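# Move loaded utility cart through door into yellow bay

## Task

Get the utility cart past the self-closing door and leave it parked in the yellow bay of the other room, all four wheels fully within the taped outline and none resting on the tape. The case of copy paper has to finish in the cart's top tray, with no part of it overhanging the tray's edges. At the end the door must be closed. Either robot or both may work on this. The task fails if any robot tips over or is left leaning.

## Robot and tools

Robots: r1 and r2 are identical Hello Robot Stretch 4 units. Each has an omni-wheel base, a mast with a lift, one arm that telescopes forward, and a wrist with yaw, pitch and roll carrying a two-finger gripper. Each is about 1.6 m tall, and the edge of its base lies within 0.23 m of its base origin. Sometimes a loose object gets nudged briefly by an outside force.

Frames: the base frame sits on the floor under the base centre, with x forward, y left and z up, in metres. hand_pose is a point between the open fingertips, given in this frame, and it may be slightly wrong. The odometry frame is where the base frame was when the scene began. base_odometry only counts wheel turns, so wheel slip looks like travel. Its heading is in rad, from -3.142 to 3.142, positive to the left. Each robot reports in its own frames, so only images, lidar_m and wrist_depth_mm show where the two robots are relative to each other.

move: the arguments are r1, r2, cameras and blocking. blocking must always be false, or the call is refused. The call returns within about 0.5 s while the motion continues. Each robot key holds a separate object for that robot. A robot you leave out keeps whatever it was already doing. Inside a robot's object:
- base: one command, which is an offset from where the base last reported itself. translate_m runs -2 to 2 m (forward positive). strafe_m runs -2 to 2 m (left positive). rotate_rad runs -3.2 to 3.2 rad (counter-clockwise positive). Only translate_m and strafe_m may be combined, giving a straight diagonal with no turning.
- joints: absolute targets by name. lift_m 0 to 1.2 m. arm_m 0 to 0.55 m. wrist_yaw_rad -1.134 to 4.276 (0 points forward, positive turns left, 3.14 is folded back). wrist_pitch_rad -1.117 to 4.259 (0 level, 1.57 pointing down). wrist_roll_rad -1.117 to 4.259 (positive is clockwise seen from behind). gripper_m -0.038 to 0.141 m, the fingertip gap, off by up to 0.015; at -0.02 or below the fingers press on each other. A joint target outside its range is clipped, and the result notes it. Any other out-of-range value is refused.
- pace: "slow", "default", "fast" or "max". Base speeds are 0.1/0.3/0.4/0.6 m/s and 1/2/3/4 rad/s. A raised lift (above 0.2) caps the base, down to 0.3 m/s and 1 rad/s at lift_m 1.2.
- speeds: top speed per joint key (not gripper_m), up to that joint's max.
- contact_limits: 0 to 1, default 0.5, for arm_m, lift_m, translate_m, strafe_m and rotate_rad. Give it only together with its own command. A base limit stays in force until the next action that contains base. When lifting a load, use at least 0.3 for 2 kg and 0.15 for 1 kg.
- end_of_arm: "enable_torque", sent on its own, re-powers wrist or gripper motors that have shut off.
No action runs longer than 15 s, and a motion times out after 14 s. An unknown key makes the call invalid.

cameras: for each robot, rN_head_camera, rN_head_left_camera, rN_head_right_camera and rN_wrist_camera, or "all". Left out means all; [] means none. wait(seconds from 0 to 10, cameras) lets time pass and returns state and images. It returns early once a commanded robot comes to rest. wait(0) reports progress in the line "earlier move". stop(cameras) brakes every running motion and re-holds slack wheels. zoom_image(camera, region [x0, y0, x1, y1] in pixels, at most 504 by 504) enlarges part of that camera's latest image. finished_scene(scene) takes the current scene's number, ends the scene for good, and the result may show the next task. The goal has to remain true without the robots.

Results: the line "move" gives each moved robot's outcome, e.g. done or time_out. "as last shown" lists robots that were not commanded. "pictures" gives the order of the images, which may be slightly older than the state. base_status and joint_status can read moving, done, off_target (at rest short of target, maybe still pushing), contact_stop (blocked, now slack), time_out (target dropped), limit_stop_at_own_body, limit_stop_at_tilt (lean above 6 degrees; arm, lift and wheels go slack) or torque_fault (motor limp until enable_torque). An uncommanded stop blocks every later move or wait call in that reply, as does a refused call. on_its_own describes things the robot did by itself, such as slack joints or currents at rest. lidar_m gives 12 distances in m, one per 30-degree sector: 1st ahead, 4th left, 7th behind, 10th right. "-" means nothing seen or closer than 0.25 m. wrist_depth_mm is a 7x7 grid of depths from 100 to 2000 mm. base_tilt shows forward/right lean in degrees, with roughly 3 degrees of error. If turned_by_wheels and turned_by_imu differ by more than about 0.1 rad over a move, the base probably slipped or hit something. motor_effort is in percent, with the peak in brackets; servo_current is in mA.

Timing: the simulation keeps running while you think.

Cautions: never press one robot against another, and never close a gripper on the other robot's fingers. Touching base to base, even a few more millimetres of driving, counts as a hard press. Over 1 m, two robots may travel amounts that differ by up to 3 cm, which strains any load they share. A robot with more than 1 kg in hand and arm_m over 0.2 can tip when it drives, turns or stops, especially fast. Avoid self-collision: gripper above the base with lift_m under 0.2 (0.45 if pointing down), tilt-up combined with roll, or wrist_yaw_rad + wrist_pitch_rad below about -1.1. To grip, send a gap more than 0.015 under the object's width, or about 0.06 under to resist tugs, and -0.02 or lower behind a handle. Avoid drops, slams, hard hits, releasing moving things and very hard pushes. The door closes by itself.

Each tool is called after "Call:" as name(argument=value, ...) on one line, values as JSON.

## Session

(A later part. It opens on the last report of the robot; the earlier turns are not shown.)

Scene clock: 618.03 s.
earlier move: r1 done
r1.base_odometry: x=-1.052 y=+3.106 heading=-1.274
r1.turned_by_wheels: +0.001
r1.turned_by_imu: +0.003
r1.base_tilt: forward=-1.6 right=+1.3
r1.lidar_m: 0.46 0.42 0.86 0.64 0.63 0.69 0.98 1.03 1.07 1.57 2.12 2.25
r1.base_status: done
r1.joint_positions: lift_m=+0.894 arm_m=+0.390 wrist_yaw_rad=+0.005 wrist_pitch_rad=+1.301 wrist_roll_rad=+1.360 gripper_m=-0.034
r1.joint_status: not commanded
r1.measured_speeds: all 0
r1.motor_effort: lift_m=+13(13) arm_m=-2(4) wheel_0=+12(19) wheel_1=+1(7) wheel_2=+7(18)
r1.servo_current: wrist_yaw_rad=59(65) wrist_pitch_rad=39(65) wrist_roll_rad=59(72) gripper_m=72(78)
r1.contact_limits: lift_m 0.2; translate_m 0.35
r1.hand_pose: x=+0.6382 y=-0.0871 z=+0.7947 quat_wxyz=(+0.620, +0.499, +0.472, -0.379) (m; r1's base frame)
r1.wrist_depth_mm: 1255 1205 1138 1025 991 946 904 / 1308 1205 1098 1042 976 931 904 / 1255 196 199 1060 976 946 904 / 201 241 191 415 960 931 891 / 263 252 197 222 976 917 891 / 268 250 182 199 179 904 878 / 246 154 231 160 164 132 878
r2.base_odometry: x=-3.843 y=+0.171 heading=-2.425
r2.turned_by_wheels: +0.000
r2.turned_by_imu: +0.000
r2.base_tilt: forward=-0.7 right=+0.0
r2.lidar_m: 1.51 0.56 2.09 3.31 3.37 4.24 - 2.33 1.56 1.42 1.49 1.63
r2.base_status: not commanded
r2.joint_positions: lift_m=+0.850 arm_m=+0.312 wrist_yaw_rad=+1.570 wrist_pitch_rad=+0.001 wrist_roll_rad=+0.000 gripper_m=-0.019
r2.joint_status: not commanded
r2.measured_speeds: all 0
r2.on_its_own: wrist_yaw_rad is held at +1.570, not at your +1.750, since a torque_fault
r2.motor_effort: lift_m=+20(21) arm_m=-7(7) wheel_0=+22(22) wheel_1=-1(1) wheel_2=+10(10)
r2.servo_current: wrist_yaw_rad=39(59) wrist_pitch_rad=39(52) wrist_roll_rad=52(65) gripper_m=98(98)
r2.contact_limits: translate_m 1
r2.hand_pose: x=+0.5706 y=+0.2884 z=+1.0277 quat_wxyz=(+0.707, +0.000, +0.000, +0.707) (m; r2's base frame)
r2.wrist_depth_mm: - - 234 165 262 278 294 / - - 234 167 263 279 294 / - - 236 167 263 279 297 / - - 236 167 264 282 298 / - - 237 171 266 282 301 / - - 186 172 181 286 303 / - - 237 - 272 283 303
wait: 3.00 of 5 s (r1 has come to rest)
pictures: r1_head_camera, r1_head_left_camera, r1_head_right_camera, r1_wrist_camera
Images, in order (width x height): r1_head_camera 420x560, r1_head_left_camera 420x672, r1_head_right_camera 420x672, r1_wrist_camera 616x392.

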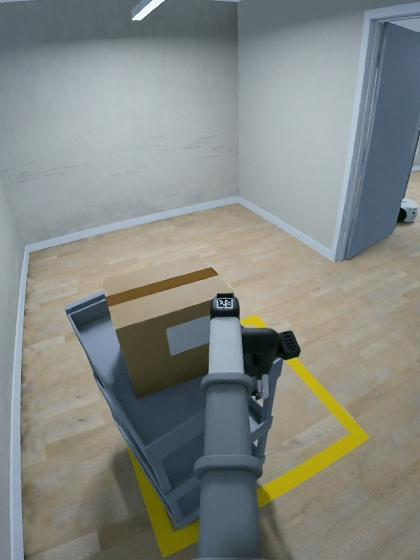

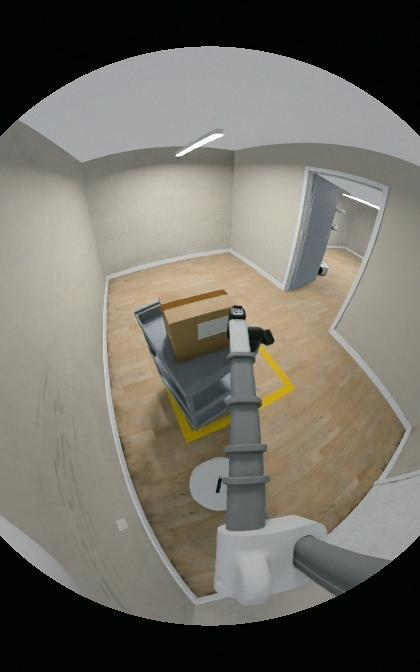

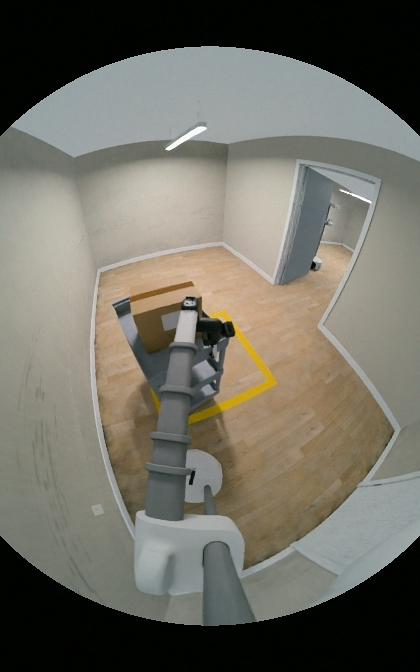

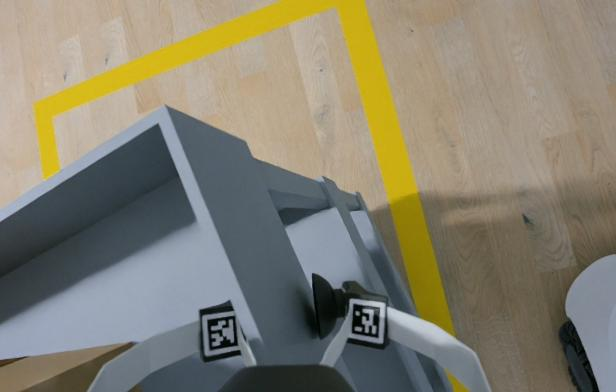

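Call:
move(r1={"joints":{"gripper_m":0.06}}, blocking=false, cameras=[])

Call:
wait(seconds=2, cameras=[])

Call:
move(r1={"joints":{"lift_m":1.12},"pace":"slow","contact_limits":{"lift_m":0.3}}, blocking=false, cameras=[])

Call:
wait(seconds=3, cameras=["r1_wrist_camera"])

Call:
move(r1={"joints":{"arm_m":0.0}}, blocking=false, cameras=[])

Call:
wait(seconds=3, cameras=["r1_head_camera","r1_head_left_camera"])

Call:
zoom_image(camera="r1_head_camera", region=[40, 240, 380, 560])

Call:
move(r1={"base":{"strafe_m":-1.0}}, blocking=false, cameras=[])

Call:
wait(seconds=6, cameras=["r1_head_camera","r1_head_left_camera"])

Call:
move(r1={"base":{"rotate_rad":0.7}}, blocking=false, cameras=[])

Call:
wait(seconds=4, cameras=["r1_head_camera"])

Call:
zoom_image(camera="r1_head_camera", region=[40, 240, 380, 560])

Scene clock: 649.47 s.
move: r1 moving
r1.base_odometry: x=-1.052 y=+3.106 heading=-1.274
r1.turned_by_wheels: +0.000
r1.turned_by_imu: -0.001
r1.base_tilt: forward=-1.6 right=+1.2
r1.lidar_m: 0.48 0.44 0.87 0.65 0.61 0.68 1.00 1.01 1.06 1.58 2.13 2.28
r1.base_status: not commanded
r1.joint_positions: lift_m=+0.894 arm_m=+0.390 wrist_yaw_rad=+0.004 wrist_pitch_rad=+1.301 wrist_roll_rad=+1.360 gripper_m=-0.009
r1.joint_status: gripper_m moving
r1.measured_speeds: translate_m=+0.000 strafe_m=+0.000 rotate_rad=-0.002 lift_m=+0.000 arm_m=+0.000 wrist_yaw_rad=-0.015 wrist_pitch_rad=+0.000 wrist_roll_rad=+0.000
r1.motor_effort: lift_m=+13(13) arm_m=+4(4) wheel_0=+11(12) wheel_1=+1(1) wheel_2=+6(7)
r1.servo_current: wrist_yaw_rad=46(72) wrist_pitch_rad=39(46) wrist_roll_rad=65(72) gripper_m=65(72)
r1.contact_limits: lift_m 0.2; translate_m 0.35
r1.hand_pose: x=+0.6380 y=-0.0871 z=+0.7947 quat_wxyz=(+0.619, +0.499, +0.472, -0.380) (m; r1's base frame)
r1.wrist_depth_mm: 1308 1182 1138 1060 1008 931 904 / 1308 1182 1138 1042 991 931 904 / 1255 193 208 1042 991 931 904 / 202 236 197 439 960 931 891 / 263 254 193 224 946 931 891 / 271 251 184 200 181 904 891 / 260 158 229 162 151 904 891
r2: as last shown
r2.base_tilt: forward=-0.6 right=+0.0
r2.lidar_m: 1.51 0.54 2.09 3.29 3.37 4.24 - 2.32 1.56 1.41 1.45 1.62
r2.on_its_own: wrist_yaw_rad is held at +1.570, not at your +1.750, since a torque_fault
r2.motor_effort: lift_m=+21(21) arm_m=-7(7) wheel_0=+22(22) wheel_1=-1(1) wheel_2=+10(10)
r2.servo_current: wrist_yaw_rad=39(59) wrist_pitch_rad=39(46) wrist_roll_rad=39(52) gripper_m=91(98)
r2.contact_limits: translate_m 1
r2.wrist_depth_mm: - - 233 165 262 278 293 / - - 235 167 263 278 294 / - - 236 168 263 281 297 / - - 236 167 265 281 298 / - - 237 170 266 285 300 / - - 186 172 180 287 301 / - - 237 - 272 285 301
pictures: none
No camera images: "cameras" was empty.

Scene clock: 650.60 s.
earlier move: r1 done
r1.base_odometry: x=-1.052 y=+3.106 heading=-1.275
r1.turned_by_wheels: -0.001
r1.turned_by_imu: -0.001
r1.base_tilt: forward=-1.6 right=+1.2
r1.lidar_m: 0.46 0.45 0.90 0.67 0.61 0.68 1.01 1.02 1.05 1.54 2.12 2.25
r1.base_status: not commanded
r1.joint_positions: lift_m=+0.894 arm_m=+0.390 wrist_yaw_rad=+0.002 wrist_pitch_rad=+1.300 wrist_roll_rad=+1.360 gripper_m=+0.060
r1.joint_status: all done
r1.measured_speeds: all 0
r1.motor_effort: lift_m=+13(13) arm_m=+4(4) wheel_0=+5(12) wheel_1=+0(1) wheel_2=+2(7)
r1.servo_current: wrist_yaw_rad=59(72) wrist_pitch_rad=46(46) wrist_roll_rad=52(72) gripper_m=39(98)
r1.contact_limits: lift_m 0.2; translate_m 0.35
r1.hand_pose: x=+0.6381 y=-0.0873 z=+0.7947 quat_wxyz=(+0.619, +0.500, +0.471, -0.380) (m; r1's base frame)
r1.wrist_depth_mm: 1336 1229 1160 1060 991 976 904 / 1336 1205 1138 1060 1008 946 904 / 1308 1229 1118 1060 991 946 904 / 1308 214 202 480 960 946 878 / 234 254 189 - 960 931 878 / 272 257 183 208 186 917 878 / 273 244 236 153 - 891 866
r2.base_odometry: x=-3.843 y=+0.171 heading=-2.425
r2.turned_by_wheels: +0.000
r2.turned_by_imu: +0.000
r2.base_tilt: forward=-0.6 right=+0.0
r2.lidar_m: 1.50 0.56 2.07 3.30 3.36 4.25 - 2.34 1.56 1.44 1.47 1.65
r2.base_status: not commanded
r2.joint_positions: lift_m=+0.850 arm_m=+0.312 wrist_yaw_rad=+1.570 wrist_pitch_rad=+0.001 wrist_roll_rad=+0.000 gripper_m=-0.019
r2.joint_status: not commanded
r2.measured_speeds: all 0
r2.on_its_own: wrist_yaw_rad is held at +1.570, not at your +1.750, since a torque_fault
r2.motor_effort: lift_m=+20(21) arm_m=-7(7) wheel_0=+22(22) wheel_1=-1(1) wheel_2=+10(10)
r2.servo_current: wrist_yaw_rad=39(59) wrist_pitch_rad=39(46) wrist_roll_rad=52(52) gripper_m=91(104)
r2.contact_limits: translate_m 1
r2.hand_pose: x=+0.5706 y=+0.2884 z=+1.0277 quat_wxyz=(+0.707, +0.000, +0.000, +0.707) (m; r2's base frame)
r2.wrist_depth_mm: - - 233 165 260 277 293 / - - 234 167 262 279 294 / - - 235 168 264 281 297 / - - 236 167 264 282 297 / - - 236 170 265 285 300 / - - 186 172 181 286 301 / - - 237 - 273 283 303
wait: 1.13 of 2 s (r1 has come to rest)
pictures: none
No camera images: "cameras" was empty.

Scene clock: 651.10 s.
move: r1 moving
r1.base_odometry: x=-1.052 y=+3.106 heading=-1.275
r1.turned_by_wheels: +0.000
r1.turned_by_imu: +0.000
r1.base_tilt: forward=-1.6 right=+1.3
r1.lidar_m: 0.46 0.43 0.86 0.65 0.63 0.68 0.99 1.03 1.05 1.57 2.12 2.27
r1.base_status: not commanded
r1.joint_positions: lift_m=+0.919 arm_m=+0.390 wrist_yaw_rad=+0.002 wrist_pitch_rad=+1.300 wrist_roll_rad=+1.360 gripper_m=+0.060
r1.joint_status: lift_m moving
r1.measured_speeds: translate_m=+0.000 strafe_m=+0.000 rotate_rad=+0.000 lift_m=+0.097 arm_m=+0.000 wrist_yaw_rad=+0.000 wrist_pitch_rad=+0.000 wrist_roll_rad=+0.000
r1.motor_effort: lift_m=+26(26) arm_m=+4(4) wheel_0=+4(6) wheel_1=+0(1) wheel_2=+2(2)
r1.servo_current: wrist_yaw_rad=59(65) wrist_pitch_rad=39(46) wrist_roll_rad=46(52) gripper_m=46(46)
r1.contact_limits: lift_m 0.3; translate_m 0.35
r1.hand_pose: x=+0.6381 y=-0.0873 z=+0.8192 quat_wxyz=(+0.619, +0.500, +0.471, -0.380) (m; r1's base frame)
r1.wrist_depth_mm: 1308 1255 1138 1078 1008 960 917 / 1308 1229 1138 1078 1025 960 917 / 1336 1205 1098 1060 1008 976 904 / 1255 233 225 413 1008 960 904 / 254 273 257 240 991 960 891 / 289 273 194 214 186 946 891 / 285 217 253 143 - 904 878
r2: as last shown
r2.base_tilt: forward=-0.7 right=+0.0
r2.lidar_m: 1.49 0.55 2.09 3.29 3.34 4.25 - 2.31 1.56 1.44 1.47 1.63
r2.on_its_own: wrist_yaw_rad is held at +1.570, not at your +1.750, since a torque_fault
r2.motor_effort: lift_m=+21(21) arm_m=-7(7) wheel_0=+22(22) wheel_1=-1(1) wheel_2=+10(10)
r2.servo_current: wrist_yaw_rad=52(52) wrist_pitch_rad=39(52) wrist_roll_rad=39(59) gripper_m=98(98)
r2.contact_limits: translate_m 1
r2.wrist_depth_mm: - - 233 165 262 278 293 / - - 234 167 263 279 294 / - - 236 167 264 279 297 / - - 236 167 264 281 298 / - - 237 171 267 282 301 / - - 186 172 181 289 301 / - - 236 - 273 285 303
pictures: none
No camera images: "cameras" was empty.

Scene clock: 653.13 s.
earlier move: r1 done
r1.base_odometry: x=-1.052 y=+3.106 heading=-1.275
r1.turned_by_wheels: +0.000
r1.turned_by_imu: +0.000
r1.base_tilt: forward=-1.6 right=+1.2
r1.lidar_m: 0.46 0.44 0.88 0.66 0.63 0.69 0.98 1.02 1.09 1.58 2.13 2.25
r1.base_status: not commanded
r1.joint_positions: lift_m=+1.120 arm_m=+0.390 wrist_yaw_rad=+0.002 wrist_pitch_rad=+1.300 wrist_roll_rad=+1.360 gripper_m=+0.060
r1.joint_status: all done
r1.measured_speeds: all 0
r1.motor_effort: lift_m=+24(27) arm_m=+4(4) wheel_0=+5(6) wheel_1=+0(1) wheel_2=+2(2)
r1.servo_current: wrist_yaw_rad=52(72) wrist_pitch_rad=46(46) wrist_roll_rad=39(65) gripper_m=39(46)
r1.contact_limits: lift_m 0.3; translate_m 0.35
r1.hand_pose: x=+0.6381 y=-0.0873 z=+1.0198 quat_wxyz=(+0.619, +0.500, +0.471, -0.380) (m; r1's base frame)
r1.wrist_depth_mm: 1576 1464 1366 1281 1205 1138 1098 / 1499 1464 1336 1281 1205 1138 1118 / 1537 1464 1336 1281 1205 1138 1098 / 1537 1430 1308 462 1182 1160 1078 / 1537 1397 473 452 1160 1138 1042 / 539 500 195 445 186 1138 904 / 300 218 317 143 384 1098 931
r2.base_odometry: x=-3.843 y=+0.171 heading=-2.425
r2.turned_by_wheels: +0.000
r2.turned_by_imu: +0.000
r2.base_tilt: forward=-0.7 right=+0.0
r2.lidar_m: 1.48 0.55 2.05 3.32 3.36 4.27 - 2.32 1.56 1.43 1.45 1.60
r2.base_status: not commanded
r2.joint_positions: lift_m=+0.850 arm_m=+0.312 wrist_yaw_rad=+1.570 wrist_pitch_rad=+0.001 wrist_roll_rad=+0.000 gripper_m=-0.019
r2.joint_status: not commanded
r2.measured_speeds: all 0
r2.on_its_own: wrist_yaw_rad is held at +1.570, not at your +1.750, since a torque_fault
r2.motor_effort: lift_m=+21(21) arm_m=-7(7) wheel_0=+22(22) wheel_1=-1(1) wheel_2=+9(10)
r2.servo_current: wrist_yaw_rad=52(59) wrist_pitch_rad=39(52) wrist_roll_rad=46(65) gripper_m=85(98)
r2.contact_limits: translate_m 1
r2.hand_pose: x=+0.5706 y=+0.2884 z=+1.0277 quat_wxyz=(+0.707, +0.000, +0.000, +0.707) (m; r2's base frame)
r2.wrist_depth_mm: - - 234 165 260 278 293 / - - 234 167 262 279 294 / - - 236 168 263 279 297 / - - 236 167 264 282 298 / - - 236 171 266 282 298 / - - 186 172 180 286 303 / - - 236 - 272 283 301
wait: 2.03 of 3 s (r1 has come to rest)
pictures: r1_wrist_camera
Images, in order (width x height): r1_wrist_camera 616x392.

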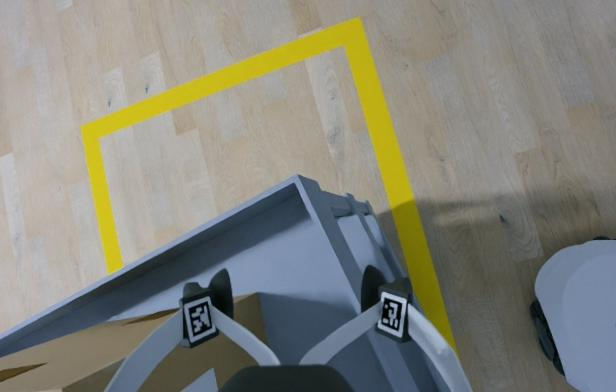

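Scene clock: 653.63 s.
move: r1 moving
r1.base_odometry: x=-1.052 y=+3.106 heading=-1.275
r1.turned_by_wheels: +0.000
r1.turned_by_imu: +0.000
r1.base_tilt: forward=-1.6 right=+1.3
r1.lidar_m: 0.47 0.43 0.88 0.67 0.62 0.68 1.01 1.03 1.07 1.53 2.12 2.25
r1.base_status: not commanded
r1.joint_positions: lift_m=+1.120 arm_m=+0.339 wrist_yaw_rad=+0.002 wrist_pitch_rad=+1.300 wrist_roll_rad=+1.360 gripper_m=+0.060
r1.joint_status: arm_m moving
r1.measured_speeds: translate_m=+0.000 strafe_m=+0.000 rotate_rad=+0.000 lift_m=+0.000 arm_m=-0.195 wrist_yaw_rad=+0.000 wrist_pitch_rad=+0.000 wrist_roll_rad=+0.000
r1.motor_effort: lift_m=+24(24) arm_m=-6(7) wheel_0=+4(5) wheel_1=+1(1) wheel_2=+2(2)
r1.servo_current: wrist_yaw_rad=59(59) wrist_pitch_rad=39(46) wrist_roll_rad=65(65) gripper_m=39(46)
r1.contact_limits: lift_m 0.3; translate_m 0.35
r1.hand_pose: x=+0.5873 y=-0.0873 z=+1.0198 quat_wxyz=(+0.619, +0.500, +0.471, -0.380) (m; r1's base frame)
r1.wrist_depth_mm: 1618 1499 1366 1281 1229 1138 1118 / 1576 1499 1336 1281 1205 1138 1098 / 1537 1499 1308 1281 1205 1118 1098 / 1499 1430 473 691 1205 1138 1098 / 1537 500 484 452 1138 1138 976 / 525 452 195 445 186 1098 891 / 240 262 384 143 - 1078 891
r2: as last shown
r2.base_tilt: forward=-0.6 right=+0.0
r2.lidar_m: 1.51 0.57 2.08 3.29 3.38 4.23 - 2.34 1.54 1.45 1.47 1.63
r2.on_its_own: wrist_yaw_rad is held at +1.570, not at your +1.750, since a torque_fault
r2.servo_current: wrist_yaw_rad=46(59) wrist_pitch_rad=39(46) wrist_roll_rad=46(59) gripper_m=98(98)
r2.contact_limits: translate_m 1
r2.wrist_depth_mm: - - 233 165 262 278 293 / - - 234 167 262 279 296 / - - 234 168 263 281 298 / - - 236 167 264 282 297 / - - 237 171 266 282 300 / - - 186 172 180 286 300 / - - 237 - 272 283 303
pictures: none
No camera images: "cameras" was empty.

Scene clock: 655.40 s.
earlier move: r1 done
r1.base_odometry: x=-1.052 y=+3.106 heading=-1.275
r1.turned_by_wheels: +0.000
r1.turned_by_imu: +0.000
r1.base_tilt: forward=-1.6 right=+1.3
r1.lidar_m: 0.49 0.44 0.88 0.66 0.63 0.70 1.00 1.03 1.09 1.53 2.12 2.27
r1.base_status: not commanded
r1.joint_positions: lift_m=+1.120 arm_m=+0.000 wrist_yaw_rad=+0.002 wrist_pitch_rad=+1.300 wrist_roll_rad=+1.360 gripper_m=+0.060
r1.joint_status: all done
r1.measured_speeds: all 0
r1.motor_effort: lift_m=+24(24) arm_m=-5(8) wheel_0=+4(5) wheel_1=+1(1) wheel_2=+2(2)
r1.servo_current: wrist_yaw_rad=52(65) wrist_pitch_rad=33(52) wrist_roll_rad=46(65) gripper_m=39(46)
r1.contact_limits: lift_m 0.3; translate_m 0.35
r1.hand_pose: x=+0.2482 y=-0.0873 z=+1.0198 quat_wxyz=(+0.619, +0.500, +0.471, -0.380) (m; r1's base frame)
r1.wrist_depth_mm: 1576 1430 1366 1281 1182 1138 1098 / 1537 1430 1366 1308 1229 1160 1078 / 1537 1430 1366 1281 1182 1118 1078 / 525 831 1336 1281 1182 1118 1078 / 512 - - 1255 1160 946 904 / 539 492 192 1229 188 931 904 / 530 439 183 143 1138 917 1042
r2.base_odometry: x=-3.843 y=+0.171 heading=-2.425
r2.turned_by_wheels: +0.000
r2.turned_by_imu: +0.000
r2.base_tilt: forward=-0.6 right=+0.1
r2.lidar_m: 1.49 0.57 2.08 3.30 3.38 4.27 - 2.30 1.57 1.45 1.46 1.64
r2.base_status: not commanded
r2.joint_positions: lift_m=+0.850 arm_m=+0.312 wrist_yaw_rad=+1.570 wrist_pitch_rad=+0.001 wrist_roll_rad=+0.000 gripper_m=-0.019
r2.joint_status: not commanded
r2.measured_speeds: all 0
r2.on_its_own: wrist_yaw_rad is held at +1.570, not at your +1.750, since a torque_fault
r2.motor_effort: lift_m=+21(21) arm_m=-7(7) wheel_0=+21(22) wheel_1=-1(2) wheel_2=+9(10)
r2.servo_current: wrist_yaw_rad=59(59) wrist_pitch_rad=39(52) wrist_roll_rad=33(65) gripper_m=91(98)
r2.contact_limits: translate_m 1
r2.hand_pose: x=+0.5706 y=+0.2884 z=+1.0277 quat_wxyz=(+0.707, +0.000, +0.000, +0.707) (m; r2's base frame)
r2.wrist_depth_mm: - - 233 166 260 278 293 / - - 234 167 263 279 294 / - - 236 168 263 282 297 / - - 236 167 266 282 298 / - - 237 170 266 283 300 / - - 186 172 180 286 300 / - - 237 - 272 283 303
wait: 1.77 of 3 s (r1 has come to rest)
pictures: r1_head_camera, r1_head_left_camera
Images, in order (width x height): r1_head_camera 420x560, r1_head_left_camera 420x672.

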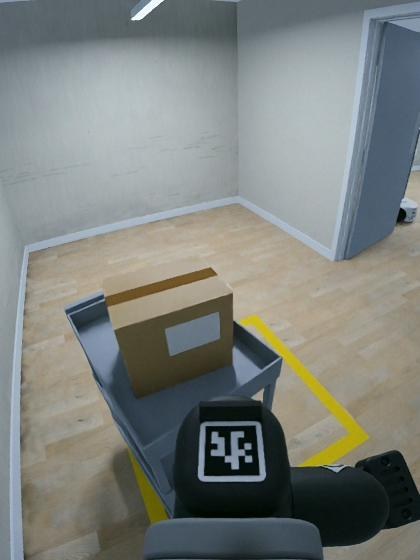

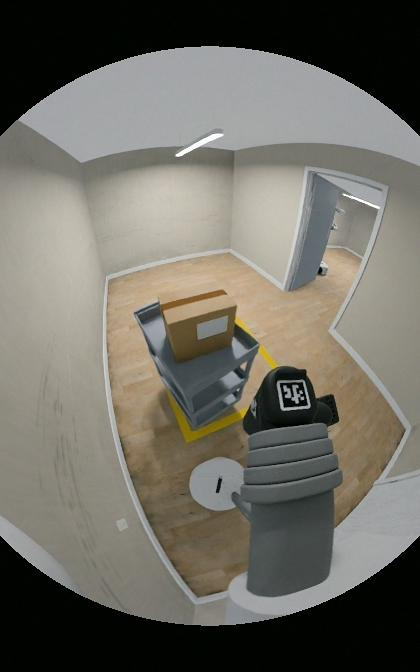

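Scaled by 1.482 from the camera's 420x560 image, which has a finer 600x800 frame.

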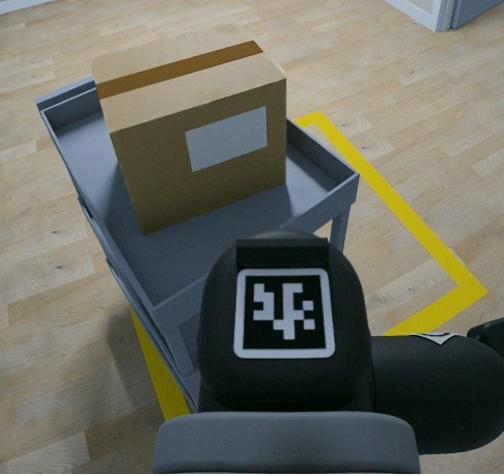

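Scene clock: 655.90 s.
move: r1 moving
r1.base_odometry: x=-1.087 y=+3.095 heading=-1.275
r1.turned_by_wheels: +0.000
r1.turned_by_imu: +0.000
r1.base_tilt: forward=-1.6 right=+1.3
r1.lidar_m: 0.49 0.47 0.92 0.69 0.66 0.73 1.04 1.00 1.07 1.51 2.10 2.20
r1.base_status: strafe_m moving
r1.joint_positions: lift_m=+1.120 arm_m=+0.000 wrist_yaw_rad=+0.002 wrist_pitch_rad=+1.300 wrist_roll_rad=+1.360 gripper_m=+0.060
r1.joint_status: not commanded
r1.measured_speeds: translate_m=+0.000 strafe_m=-0.140 rotate_rad=+0.003 lift_m=+0.000 arm_m=+0.000 wrist_yaw_rad=+0.000 wrist_pitch_rad=+0.000 wrist_roll_rad=+0.000
r1.motor_effort: lift_m=+24(24) arm_m=-4(5) wheel_0=+8(9) wheel_1=-11(11) wheel_2=+1(3)
r1.servo_current: wrist_yaw_rad=72(72) wrist_pitch_rad=39(46) wrist_roll_rad=59(65) gripper_m=46(46)
r1.contact_limits: lift_m 0.3
r1.hand_pose: x=+0.2482 y=-0.0873 z=+1.0198 quat_wxyz=(+0.619, +0.500, +0.471, -0.380) (m; r1's base frame)
r1.wrist_depth_mm: 1618 1464 1366 1281 1229 1160 1098 / 1576 1430 1366 1308 1229 1118 1098 / 1537 1430 1366 1281 1182 1138 1098 / 521 1499 1336 1255 1182 1118 1098 / 512 - - 1281 1160 946 891 / 539 517 192 1255 187 931 904 / 535 449 - 143 1138 917 1060
r2: as last shown
r2.base_tilt: forward=-0.7 right=+0.0
r2.lidar_m: 1.50 0.56 2.09 3.32 3.37 4.23 - 2.30 1.56 1.44 1.48 1.62
r2.on_its_own: wrist_yaw_rad is held at +1.570, not at your +1.750, since a torque_fault
r2.motor_effort: lift_m=+21(21) arm_m=-7(7) wheel_0=+22(22) wheel_1=-1(1) wheel_2=+10(10)
r2.servo_current: wrist_yaw_rad=46(59) wrist_pitch_rad=39(39) wrist_roll_rad=52(65) gripper_m=98(98)
r2.contact_limits: translate_m 1
r2.wrist_depth_mm: - - 232 165 260 278 293 / - - 233 167 262 278 294 / - - 236 168 263 279 297 / - - 236 167 264 282 298 / - - 236 170 266 282 300 / - - 186 172 181 286 303 / - - 237 - 273 283 301
pictures: none
No camera images: "cameras" was empty.

Scene clock: 660.07 s.
earlier move: r1 done
r1.base_odometry: x=-2.009 y=+2.814 heading=-1.275
r1.turned_by_wheels: +0.000
r1.turned_by_imu: -0.007
r1.base_tilt: forward=-1.6 right=+1.3
r1.lidar_m: 2.62 4.15 1.05 1.58 1.51 0.79 0.56 0.54 0.60 0.89 1.24 1.30
r1.base_status: done
r1.joint_positions: lift_m=+1.120 arm_m=+0.000 wrist_yaw_rad=+0.002 wrist_pitch_rad=+1.300 wrist_roll_rad=+1.360 gripper_m=+0.060
r1.joint_status: not commanded
r1.measured_speeds: all 0
r1.motor_effort: lift_m=+24(24) arm_m=-4(5) wheel_0=+1(10) wheel_1=+0(11) wheel_2=+0(3)
r1.servo_current: wrist_yaw_rad=59(72) wrist_pitch_rad=39(52) wrist_roll_rad=33(65) gripper_m=46(52)
r1.contact_limits: lift_m 0.3
r1.hand_pose: x=+0.2482 y=-0.0873 z=+1.0198 quat_wxyz=(+0.619, +0.500, +0.471, -0.380) (m; r1's base frame)
r1.wrist_depth_mm: - 1464 1366 1308 1205 1138 1118 / 1537 1464 1397 1281 1205 1160 1078 / 1499 1464 1366 1281 1205 1160 1078 / 1576 1430 1366 1308 1205 1098 1098 / 1499 1430 1336 1255 1160 931 904 / 1537 1430 195 1255 189 917 904 / 1537 1397 1281 153 1138 917 1060
r2.base_odometry: x=-3.843 y=+0.171 heading=-2.425
r2.turned_by_wheels: +0.000
r2.turned_by_imu: +0.001
r2.base_tilt: forward=-0.7 right=+0.0
r2.lidar_m: 1.50 0.54 2.04 3.30 3.36 4.26 - 2.32 1.53 1.45 1.48 1.63
r2.base_status: not commanded
r2.joint_positions: lift_m=+0.850 arm_m=+0.312 wrist_yaw_rad=+1.570 wrist_pitch_rad=+0.001 wrist_roll_rad=+0.000 gripper_m=-0.019
r2.joint_status: not commanded
r2.measured_speeds: all 0
r2.on_its_own: wrist_yaw_rad is held at +1.570, not at your +1.750, since a torque_fault
r2.motor_effort: lift_m=+21(21) arm_m=-7(7) wheel_0=+22(23) wheel_1=-1(1) wheel_2=+10(10)
r2.servo_current: wrist_yaw_rad=46(59) wrist_pitch_rad=39(46) wrist_roll_rad=46(65) gripper_m=91(104)
r2.contact_limits: translate_m 1
r2.hand_pose: x=+0.5706 y=+0.2884 z=+1.0277 quat_wxyz=(+0.707, +0.000, +0.000, +0.707) (m; r2's base frame)
r2.wrist_depth_mm: - - 233 165 263 278 291 / - - 236 167 262 279 294 / - - 236 167 263 282 298 / - - 236 167 264 283 298 / - - 237 171 265 282 300 / - - 186 172 181 286 301 / - - 236 - 273 283 303
wait: 4.17 of 6 s (r1 has come to rest)
pictures: r1_head_camera, r1_head_left_camera
Images, in order (width x height): r1_head_camera 420x560, r1_head_left_camera 420x672.

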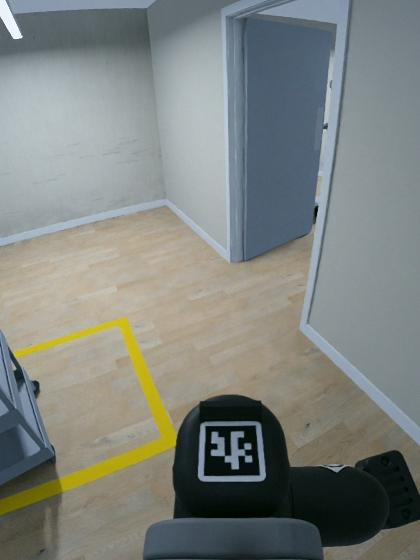

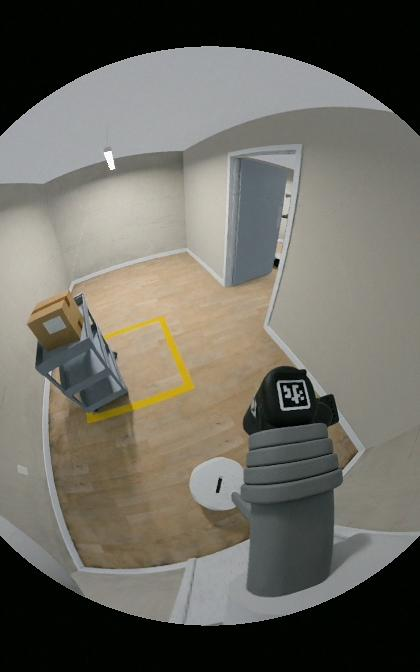

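Scene clock: 660.57 s.
move: r1 moving
r1.base_odometry: x=-2.009 y=+2.814 heading=-1.118
r1.turned_by_wheels: +0.157
r1.turned_by_imu: +0.157
r1.base_tilt: forward=-1.6 right=+1.3
r1.lidar_m: 2.62 1.08 1.10 1.55 1.33 0.63 0.54 0.55 0.63 1.10 1.25 1.40
r1.base_status: rotate_rad moving
r1.joint_positions: lift_m=+1.120 arm_m=+0.000 wrist_yaw_rad=+0.002 wrist_pitch_rad=+1.300 wrist_roll_rad=+1.360 gripper_m=+0.060
r1.joint_status: not commanded
r1.measured_speeds: translate_m=+0.000 strafe_m=+0.000 rotate_rad=+0.614 lift_m=+0.000 arm_m=+0.000 wrist_yaw_rad=+0.000 wrist_pitch_rad=+0.000 wrist_roll_rad=+0.000
r1.motor_effort: lift_m=+24(24) arm_m=-4(5) wheel_0=-7(8) wheel_1=-6(7) wheel_2=-6(7)
r1.servo_current: wrist_yaw_rad=46(72) wrist_pitch_rad=39(46) wrist_roll_rad=72(72) gripper_m=46(46)
r1.contact_limits: lift_m 0.3
r1.hand_pose: x=+0.2482 y=-0.0873 z=+1.0198 quat_wxyz=(+0.619, +0.500, +0.471, -0.380) (m; r1's base frame)
r1.wrist_depth_mm: 1576 1464 1336 1255 1229 1160 1118 / 1537 1499 1366 1308 1205 1160 1098 / 1537 1430 1366 1281 1229 1138 1078 / 1537 1464 1336 1281 1205 1118 1098 / 1537 1430 1366 1255 1160 946 904 / 1537 1397 195 1229 188 946 904 / 1499 1397 1281 153 1138 904 1060
r2: as last shown
r2.turned_by_imu: +0.000
r2.base_tilt: forward=-0.6 right=+0.0
r2.lidar_m: 1.51 0.53 2.07 3.29 3.38 4.24 - 2.33 1.57 1.41 1.47 1.62
r2.on_its_own: wrist_yaw_rad is held at +1.570, not at your +1.750, since a torque_fault
r2.motor_effort: lift_m=+21(21) arm_m=-7(7) wheel_0=+22(22) wheel_1=-1(1) wheel_2=+9(10)
r2.servo_current: wrist_yaw_rad=46(46) wrist_pitch_rad=39(46) wrist_roll_rad=52(59) gripper_m=91(98)
r2.contact_limits: translate_m 1
r2.wrist_depth_mm: - - 234 165 260 277 293 / - - 236 167 260 278 294 / - - 236 168 264 281 298 / - - 236 167 265 282 300 / - - 236 171 266 283 300 / - - 186 172 180 287 301 / - - 237 - 272 282 301
pictures: none
No camera images: "cameras" was empty.

Scene clock: 661.87 s.
earlier move: r1 done
r1.base_odometry: x=-2.009 y=+2.814 heading=-0.575
r1.turned_by_wheels: +0.543
r1.turned_by_imu: +0.546
r1.base_tilt: forward=-1.6 right=+1.3
r1.lidar_m: 1.07 1.10 1.53 1.25 0.61 0.54 0.55 0.63 1.12 1.24 1.41 2.61
r1.base_status: done
r1.joint_positions: lift_m=+1.120 arm_m=+0.000 wrist_yaw_rad=+0.002 wrist_pitch_rad=+1.300 wrist_roll_rad=+1.360 gripper_m=+0.060
r1.joint_status: not commanded
r1.measured_speeds: all 0
r1.motor_effort: lift_m=+24(24) arm_m=-4(5) wheel_0=-3(9) wheel_1=-1(7) wheel_2=-2(7)
r1.servo_current: wrist_yaw_rad=52(72) wrist_pitch_rad=46(52) wrist_roll_rad=46(72) gripper_m=39(52)
r1.contact_limits: lift_m 0.3
r1.hand_pose: x=+0.2482 y=-0.0873 z=+1.0198 quat_wxyz=(+0.619, +0.500, +0.471, -0.380) (m; r1's base frame)
r1.wrist_depth_mm: 1618 1464 1366 1281 1205 1160 1098 / 1537 1464 1366 1308 1229 1118 1078 / 1537 1464 1366 1281 1182 1138 1098 / 1576 1464 1336 1255 1205 1138 1078 / 1464 1397 1336 1229 1118 931 904 / - 1366 195 1255 188 917 891 / - 1182 1308 152 1205 904 1060
r2.base_odometry: x=-3.843 y=+0.171 heading=-2.425
r2.turned_by_wheels: +0.000
r2.turned_by_imu: +0.000
r2.base_tilt: forward=-0.7 right=+0.0
r2.lidar_m: 1.50 0.55 2.08 3.29 3.37 4.27 - 2.32 1.56 1.43 1.46 1.62
r2.base_status: not commanded
r2.joint_positions: lift_m=+0.850 arm_m=+0.312 wrist_yaw_rad=+1.570 wrist_pitch_rad=+0.001 wrist_roll_rad=+0.000 gripper_m=-0.019
r2.joint_status: not commanded
r2.measured_speeds: all 0
r2.on_its_own: wrist_yaw_rad is held at +1.570, not at your +1.750, since a torque_fault
r2.motor_effort: lift_m=+21(21) arm_m=-7(7) wheel_0=+22(22) wheel_1=-1(2) wheel_2=+9(10)
r2.servo_current: wrist_yaw_rad=39(59) wrist_pitch_rad=39(46) wrist_roll_rad=46(65) gripper_m=98(98)
r2.contact_limits: translate_m 1
r2.hand_pose: x=+0.5706 y=+0.2884 z=+1.0277 quat_wxyz=(+0.707, +0.000, +0.000, +0.707) (m; r2's base frame)
r2.wrist_depth_mm: - - 233 165 262 278 291 / - - 234 167 262 279 293 / - - 236 168 263 279 297 / - - 236 167 264 282 300 / - - 237 170 265 283 300 / - - 186 172 180 286 303 / - - 237 - 272 285 301
wait: 1.30 of 4 s (r1 has come to rest)
pictures: r1_head_camera
Images, in order (width x height): r1_head_camera 420x560.

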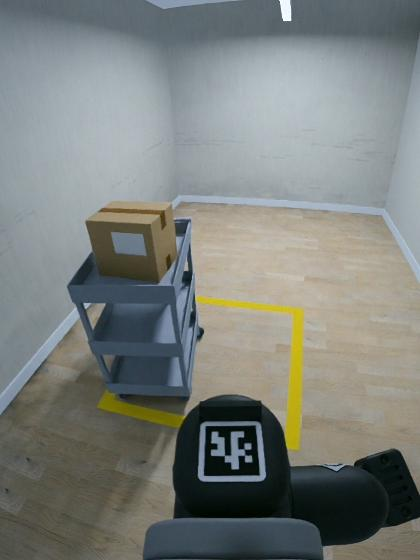

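Scaled by 1.482 from the camera's 420x560 image, which has a finer 600x800 frame.

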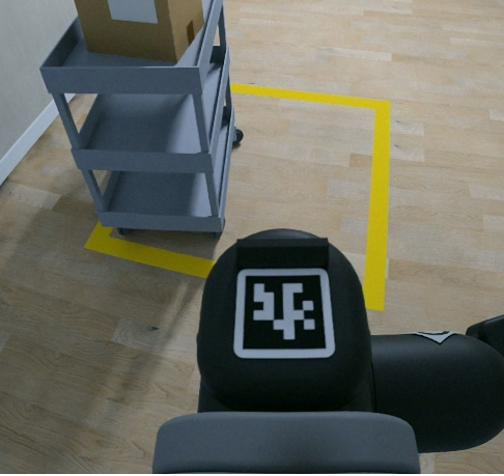

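Call:
move(r1={"base":{"strafe_m":0.38,"translate_m":0.35},"joints":{"gripper_m":0.07,"wrist_roll_rad":1.5}}, blocking=false, cameras=[])

Call:
wait(seconds=5, cameras=["r1_head_camera"])

Call:
move(r1={"joints":{"arm_m":0.25}}, blocking=false, cameras=[])

Call:
wait(seconds=4, cameras=["r1_wrist_camera","r1_head_left_camera"])

Call:
zoom_image(camera="r1_head_left_camera", region=[90, 260, 300, 470])

Scene clock: 677.17 s.
move: r1 moving
r1.base_odometry: x=-1.978 y=+2.822 heading=-0.575
r1.turned_by_wheels: +0.000
r1.turned_by_imu: +0.000
r1.base_tilt: forward=-1.6 right=+1.3
r1.lidar_m: 1.04 1.08 1.50 1.35 0.65 0.57 0.55 0.63 1.15 1.27 1.48 2.59
r1.base_status: translate_m moving; strafe_m moving
r1.joint_positions: lift_m=+1.120 arm_m=+0.000 wrist_yaw_rad=+0.002 wrist_pitch_rad=+1.300 wrist_roll_rad=+1.498 gripper_m=+0.070
r1.joint_status: wrist_roll_rad moving; gripper_m moving
r1.measured_speeds: translate_m=+0.084 strafe_m=+0.091 rotate_rad=+0.007 lift_m=+0.000 arm_m=+0.000 wrist_yaw_rad=+0.000 wrist_pitch_rad=+0.000 wrist_roll_rad=+0.001
r1.motor_effort: lift_m=+24(24) arm_m=-4(4) wheel_0=-4(8) wheel_1=+9(9) wheel_2=-8(8)
r1.servo_current: wrist_yaw_rad=39(59) wrist_pitch_rad=39(46) wrist_roll_rad=59(65) gripper_m=33(72)
r1.contact_limits: lift_m 0.3
r1.hand_pose: x=+0.2481 y=-0.0873 z=+1.0198 quat_wxyz=(+0.583, +0.542, +0.444, -0.412) (m; r1's base frame)
r1.wrist_depth_mm: 1576 1464 1397 1281 1229 1138 1078 / 1537 1430 1336 1255 1205 1118 1078 / 1537 1464 1366 1281 1205 1118 1098 / 1576 1430 1336 1255 1205 946 1078 / 1499 1430 1336 1281 1182 946 891 / - 1397 192 1255 191 931 1060 / - 172 1366 151 1160 1118 1098
r2: as last shown
r2.lidar_m: 1.52 0.54 2.07 3.32 3.39 4.25 - 2.33 1.55 1.43 1.46 1.61
r2.on_its_own: wrist_yaw_rad is held at +1.570, not at your +1.750, since a torque_fault
r2.motor_effort: lift_m=+21(21) arm_m=-7(7) wheel_0=+22(22) wheel_1=-1(1) wheel_2=+10(10)
r2.servo_current: wrist_yaw_rad=39(59) wrist_pitch_rad=33(46) wrist_roll_rad=39(59) gripper_m=98(98)
r2.contact_limits: translate_m 1
r2.wrist_depth_mm: - - 233 165 263 278 293 / - - 235 166 263 279 294 / - - 236 167 264 281 296 / - - 235 167 264 282 297 / - - 236 171 266 283 300 / - - 186 172 181 287 303 / - - 237 - 272 285 301
pictures: none
No camera images: "cameras" was empty.

Scene clock: 679.87 s.
earlier move: r1 done
r1.base_odometry: x=-1.509 y=+2.943 heading=-0.575
r1.turned_by_wheels: +0.000
r1.turned_by_imu: +0.002
r1.base_tilt: forward=-1.6 right=+1.3
r1.lidar_m: 0.68 0.75 1.08 1.06 0.99 0.79 0.77 0.90 1.61 1.69 1.94 3.15
r1.base_status: done
r1.joint_positions: lift_m=+1.120 arm_m=+0.000 wrist_yaw_rad=+0.002 wrist_pitch_rad=+1.300 wrist_roll_rad=+1.498 gripper_m=+0.070
r1.joint_status: all done
r1.measured_speeds: all 0
r1.motor_effort: lift_m=+24(24) arm_m=-4(4) wheel_0=-1(8) wheel_1=-1(10) wheel_2=+0(8)
r1.servo_current: wrist_yaw_rad=59(72) wrist_pitch_rad=52(52) wrist_roll_rad=72(72) gripper_m=39(72)
r1.contact_limits: lift_m 0.3
r1.hand_pose: x=+0.2481 y=-0.0873 z=+1.0199 quat_wxyz=(+0.583, +0.542, +0.444, -0.412) (m; r1's base frame)
r1.wrist_depth_mm: 1576 1464 1366 1255 1205 1138 1078 / 1537 1464 1336 1255 1205 1160 1060 / 1576 1464 1336 1255 1205 1138 1060 / 554 - 1336 1255 1182 960 1078 / 559 - 1308 1281 1229 917 904 / 569 - 192 1255 191 931 1060 / 569 159 1336 151 1182 1098 1060
r2.base_odometry: x=-3.843 y=+0.171 heading=-2.425
r2.turned_by_wheels: +0.000
r2.turned_by_imu: +0.000
r2.base_tilt: forward=-0.6 right=+0.0
r2.lidar_m: 1.49 0.55 2.07 3.31 3.34 4.24 - 2.33 1.58 1.43 1.45 1.60
r2.base_status: not commanded
r2.joint_positions: lift_m=+0.850 arm_m=+0.312 wrist_yaw_rad=+1.570 wrist_pitch_rad=+0.001 wrist_roll_rad=+0.000 gripper_m=-0.019
r2.joint_status: not commanded
r2.measured_speeds: all 0
r2.on_its_own: wrist_yaw_rad is held at +1.570, not at your +1.750, since a torque_fault
r2.motor_effort: lift_m=+21(21) arm_m=-7(7) wheel_0=+22(22) wheel_1=-1(2) wheel_2=+10(10)
r2.servo_current: wrist_yaw_rad=33(59) wrist_pitch_rad=39(46) wrist_roll_rad=46(59) gripper_m=91(104)
r2.contact_limits: translate_m 1
r2.hand_pose: x=+0.5706 y=+0.2884 z=+1.0277 quat_wxyz=(+0.707, +0.000, +0.000, +0.707) (m; r2's base frame)
r2.wrist_depth_mm: - - 233 165 262 278 293 / - - 234 167 263 279 294 / - - 236 167 263 281 300 / - - 236 167 264 282 297 / - - 237 170 266 282 301 / - - 186 172 180 287 303 / - - 237 - 273 282 301
wait: 2.70 of 5 s (r1 has come to rest)
pictures: r1_head_camera
Images, in order (width x height): r1_head_camera 420x560.

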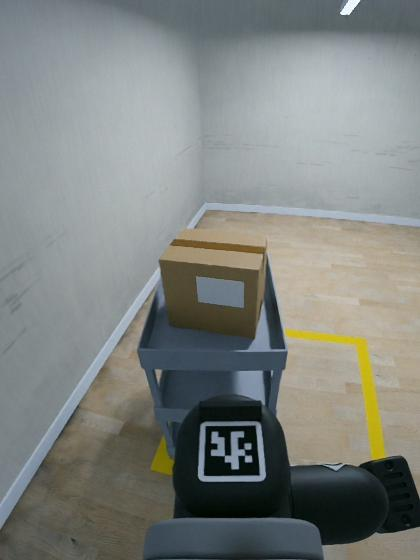

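Scene clock: 680.37 s.
move: r1 moving
r1.base_odometry: x=-1.509 y=+2.943 heading=-0.575
r1.turned_by_wheels: +0.000
r1.turned_by_imu: +0.000
r1.base_tilt: forward=-1.6 right=+1.3
r1.lidar_m: 0.69 0.74 1.07 1.07 1.00 0.83 0.77 0.92 1.60 1.70 1.91 3.19
r1.base_status: not commanded
r1.joint_positions: lift_m=+1.120 arm_m=+0.051 wrist_yaw_rad=+0.002 wrist_pitch_rad=+1.300 wrist_roll_rad=+1.498 gripper_m=+0.070
r1.joint_status: arm_m moving
r1.measured_speeds: translate_m=+0.000 strafe_m=+0.000 rotate_rad=+0.000 lift_m=+0.000 arm_m=+0.195 wrist_yaw_rad=+0.000 wrist_pitch_rad=+0.000 wrist_roll_rad=+0.000
r1.motor_effort: lift_m=+24(24) arm_m=+6(8) wheel_0=-1(2) wheel_1=-1(1) wheel_2=+0(0)
r1.servo_current: wrist_yaw_rad=52(59) wrist_pitch_rad=39(46) wrist_roll_rad=33(65) gripper_m=46(46)
r1.contact_limits: lift_m 0.3
r1.hand_pose: x=+0.2988 y=-0.0873 z=+1.0199 quat_wxyz=(+0.583, +0.542, +0.444, -0.412) (m; r1's base frame)
r1.wrist_depth_mm: 1537 1464 1336 1255 1182 1138 1078 / 1537 1464 1336 1281 1205 1138 1078 / 1537 1397 1308 1281 1205 1118 1078 / 535 - 1336 1255 1205 946 1078 / 535 - 1182 1308 1182 946 891 / 539 - 193 1255 190 917 917 / 535 145 1336 151 1182 1098 1078
r2: as last shown
r2.base_tilt: forward=-0.7 right=+0.0
r2.lidar_m: 1.49 0.56 2.08 3.30 3.36 4.23 - 2.33 1.54 1.42 1.43 1.63
r2.on_its_own: wrist_yaw_rad is held at +1.570, not at your +1.750, since a torque_fault
r2.motor_effort: lift_m=+21(21) arm_m=-7(7) wheel_0=+22(22) wheel_1=-1(1) wheel_2=+9(10)
r2.servo_current: wrist_yaw_rad=52(59) wrist_pitch_rad=46(46) wrist_roll_rad=46(59) gripper_m=91(98)
r2.contact_limits: translate_m 1
r2.wrist_depth_mm: - - 232 165 262 278 293 / - - 234 167 262 281 294 / - - 236 168 264 279 298 / - - 236 167 263 282 298 / - - 237 170 266 283 301 / - - 186 172 180 286 301 / - - 237 - 272 283 303
pictures: none
No camera images: "cameras" was empty.

Scene clock: 681.73 s.
earlier move: r1 done
r1.base_odometry: x=-1.509 y=+2.943 heading=-0.575
r1.turned_by_wheels: +0.000
r1.turned_by_imu: +0.000
r1.base_tilt: forward=-1.6 right=+1.3
r1.lidar_m: 0.70 0.74 1.08 1.08 1.01 0.83 0.77 0.92 1.59 1.69 1.93 3.19
r1.base_status: not commanded
r1.joint_positions: lift_m=+1.120 arm_m=+0.250 wrist_yaw_rad=+0.002 wrist_pitch_rad=+1.300 wrist_roll_rad=+1.498 gripper_m=+0.070
r1.joint_status: all done
r1.measured_speeds: all 0
r1.motor_effort: lift_m=+24(24) arm_m=+4(8) wheel_0=-2(2) wheel_1=-1(1) wheel_2=+0(0)
r1.servo_current: wrist_yaw_rad=52(65) wrist_pitch_rad=46(46) wrist_roll_rad=52(65) gripper_m=46(46)
r1.contact_limits: lift_m 0.3
r1.hand_pose: x=+0.4980 y=-0.0873 z=+1.0199 quat_wxyz=(+0.583, +0.542, +0.444, -0.412) (m; r1's base frame)
r1.wrist_depth_mm: 1576 1430 1366 1255 1182 1138 1078 / 1537 1464 1308 1229 1205 1138 1078 / 1464 1430 1336 1281 1182 1118 1098 / 530 517 - 1255 1182 1138 917 / 459 512 - 1255 1182 1138 904 / 480 504 191 1255 190 1138 891 / 508 473 - 151 1160 1098 1078
r2.base_odometry: x=-3.843 y=+0.171 heading=-2.425
r2.turned_by_wheels: +0.000
r2.turned_by_imu: +0.000
r2.base_tilt: forward=-0.6 right=+0.0
r2.lidar_m: 1.51 0.55 2.09 3.31 3.37 4.24 - 2.33 1.53 1.43 1.47 1.62
r2.base_status: not commanded
r2.joint_positions: lift_m=+0.850 arm_m=+0.312 wrist_yaw_rad=+1.570 wrist_pitch_rad=+0.001 wrist_roll_rad=+0.000 gripper_m=-0.019
r2.joint_status: not commanded
r2.measured_speeds: all 0
r2.on_its_own: wrist_yaw_rad is held at +1.570, not at your +1.750, since a torque_fault
r2.motor_effort: lift_m=+21(21) arm_m=-7(7) wheel_0=+21(22) wheel_1=-1(1) wheel_2=+9(10)
r2.servo_current: wrist_yaw_rad=59(59) wrist_pitch_rad=39(52) wrist_roll_rad=46(59) gripper_m=91(98)
r2.contact_limits: translate_m 1
r2.hand_pose: x=+0.5706 y=+0.2884 z=+1.0277 quat_wxyz=(+0.707, +0.000, +0.000, +0.707) (m; r2's base frame)
r2.wrist_depth_mm: - - 234 165 262 277 293 / - - 234 167 263 278 294 / - - 236 167 263 279 297 / - - 236 167 264 282 298 / - - 237 170 266 283 298 / - - 186 172 181 289 303 / - - 236 - 272 283 301
wait: 1.37 of 4 s (r1 has come to rest)
pictures: r1_head_left_camera, r1_wrist_camera
Images, in order (width x height): r1_head_left_camera 420x672, r1_wrist_camera 616x392.

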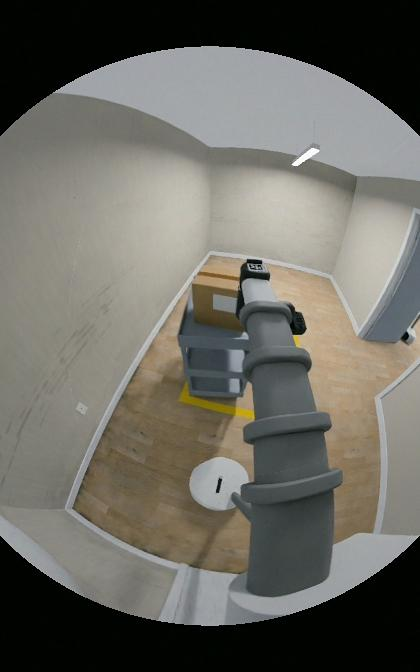

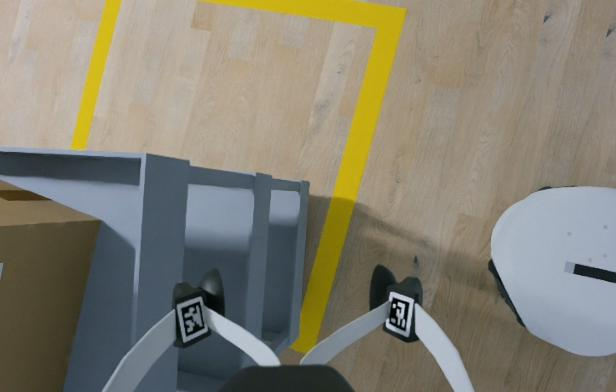

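Scaled by 2.400 from the camera's 420x672 image, which has a finer 600x960 frame.

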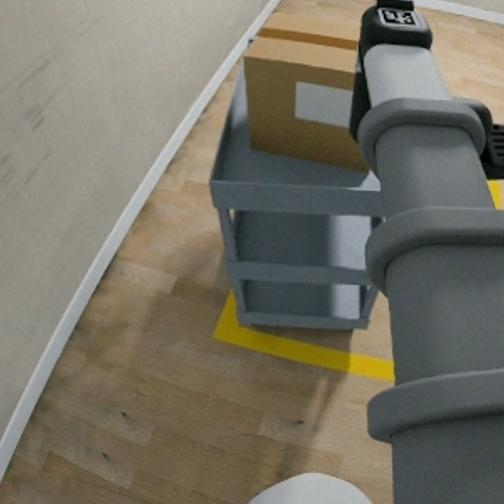

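Call:
move(r1={"base":{"strafe_m":0.1,"translate_m":0.1},"joints":{"arm_m":0.37,"lift_m":1.05},"pace":"slow"}, blocking=false, cameras=[])

Call:
wait(seconds=4, cameras=["r1_wrist_camera"])

Scene clock: 692.17 s.
move: r1 moving
r1.base_odometry: x=-1.496 y=+2.945 heading=-0.576
r1.turned_by_wheels: +0.000
r1.turned_by_imu: -0.001
r1.base_tilt: forward=-1.6 right=+1.3
r1.lidar_m: 0.68 0.72 1.07 1.07 1.00 0.81 0.79 0.95 1.63 1.69 1.93 3.21
r1.base_status: translate_m moving; strafe_m moving
r1.joint_positions: lift_m=+1.095 arm_m=+0.263 wrist_yaw_rad=+0.002 wrist_pitch_rad=+1.300 wrist_roll_rad=+1.498 gripper_m=+0.070
r1.joint_status: lift_m moving; arm_m moving
r1.measured_speeds: translate_m=+0.036 strafe_m=+0.036 rotate_rad=-0.001 lift_m=-0.097 arm_m=+0.049 wrist_yaw_rad=+0.000 wrist_pitch_rad=+0.000 wrist_roll_rad=+0.000
r1.motor_effort: lift_m=+11(22) arm_m=+6(8) wheel_0=-2(4) wheel_1=+7(7) wheel_2=-6(6)
r1.servo_current: wrist_yaw_rad=52(65) wrist_pitch_rad=46(46) wrist_roll_rad=65(65) gripper_m=46(46)
r1.hand_pose: x=+0.5107 y=-0.0873 z=+0.9955 quat_wxyz=(+0.583, +0.542, +0.444, -0.412) (m; r1's base frame)
r1.wrist_depth_mm: 1537 1430 1336 1281 1182 1118 1042 / 1537 1397 1366 1255 1182 1118 1060 / 1499 1430 1281 1229 1160 1118 1060 / 508 484 - 1205 1160 1098 931 / 442 484 - 1205 1160 1098 878 / 459 488 191 1229 190 1118 866 / 484 439 - 143 1160 1078 1042
r2: as last shown
r2.base_tilt: forward=-0.7 right=+0.1
r2.lidar_m: 1.48 0.54 2.06 3.31 3.34 4.25 - 2.30 1.55 1.43 1.48 1.59
r2.on_its_own: wrist_yaw_rad is held at +1.570, not at your +1.750, since a torque_fault
r2.motor_effort: lift_m=+20(21) arm_m=-7(7) wheel_0=+22(22) wheel_1=-1(1) wheel_2=+10(10)
r2.servo_current: wrist_yaw_rad=33(52) wrist_pitch_rad=33(46) wrist_roll_rad=39(59) gripper_m=98(98)
r2.contact_limits: translate_m 1
r2.wrist_depth_mm: - - 233 165 262 278 291 / - - 235 167 263 279 294 / - - 236 168 262 281 297 / - - 236 167 263 283 297 / - - 237 171 266 283 300 / - - 186 172 181 286 304 / - - 237 - 273 285 301
pictures: none
No camera images: "cameras" was empty.

Scene clock: 694.33 s.
earlier move: r1 done
r1.base_odometry: x=-1.370 y=+2.972 heading=-0.575
r1.turned_by_wheels: +0.000
r1.turned_by_imu: +0.001
r1.base_tilt: forward=-1.6 right=+1.3
r1.lidar_m: 0.60 0.63 0.97 0.96 1.08 0.89 0.87 1.00 1.74 1.82 2.67 0.62
r1.base_status: done
r1.joint_positions: lift_m=+1.050 arm_m=+0.370 wrist_yaw_rad=+0.002 wrist_pitch_rad=+1.300 wrist_roll_rad=+1.498 gripper_m=+0.070
r1.joint_status: all done
r1.measured_speeds: all 0
r1.motor_effort: lift_m=+12(22) arm_m=+4(8) wheel_0=-3(6) wheel_1=+3(7) wheel_2=-2(6)
r1.servo_current: wrist_yaw_rad=52(72) wrist_pitch_rad=39(52) wrist_roll_rad=33(65) gripper_m=46(52)
r1.hand_pose: x=+0.6180 y=-0.0873 z=+0.9508 quat_wxyz=(+0.583, +0.542, +0.444, -0.412) (m; r1's base frame)
r1.wrist_depth_mm: 1430 1336 1229 359 1138 1060 1025 / 224 424 404 382 1138 1078 1025 / 209 267 397 384 1118 1060 1042 / 220 291 394 384 1098 1060 1008 / 231 312 397 384 1098 1060 878 / 245 320 193 384 190 1060 1025 / 254 297 402 143 1118 1042 1025
r2.base_odometry: x=-3.843 y=+0.171 heading=-2.425
r2.turned_by_wheels: +0.000
r2.turned_by_imu: +0.000
r2.base_tilt: forward=-0.6 right=+0.0
r2.lidar_m: 1.49 0.56 2.09 3.32 3.37 4.23 - 2.33 1.57 1.43 1.45 1.64
r2.base_status: not commanded
r2.joint_positions: lift_m=+0.850 arm_m=+0.312 wrist_yaw_rad=+1.570 wrist_pitch_rad=+0.001 wrist_roll_rad=+0.000 gripper_m=-0.019
r2.joint_status: not commanded
r2.measured_speeds: all 0
r2.on_its_own: wrist_yaw_rad is held at +1.570, not at your +1.750, since a torque_fault
r2.motor_effort: lift_m=+20(21) arm_m=-7(7) wheel_0=+22(22) wheel_1=-1(2) wheel_2=+10(10)
r2.servo_current: wrist_yaw_rad=46(59) wrist_pitch_rad=39(46) wrist_roll_rad=52(59) gripper_m=98(104)
r2.contact_limits: translate_m 1
r2.hand_pose: x=+0.5706 y=+0.2884 z=+1.0277 quat_wxyz=(+0.707, +0.000, +0.000, +0.707) (m; r2's base frame)
r2.wrist_depth_mm: - - 233 165 260 278 293 / - - 234 166 262 279 294 / - - 236 168 263 281 297 / - - 236 167 266 281 298 / - - 236 171 265 282 301 / - - 186 172 181 289 303 / - - 236 - 272 282 303
wait: 2.17 of 4 s (r1 has come to rest)
pictures: r1_wrist_camera
Images, in order (width x height): r1_wrist_camera 616x392.

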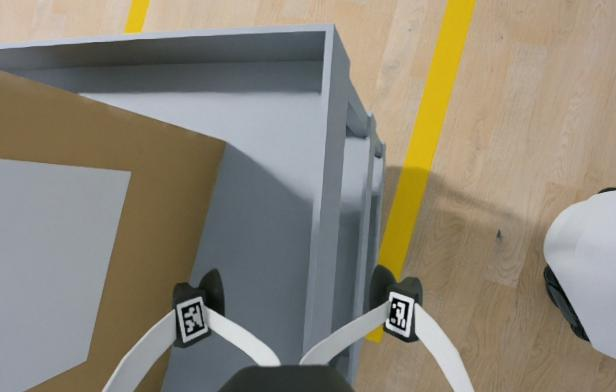

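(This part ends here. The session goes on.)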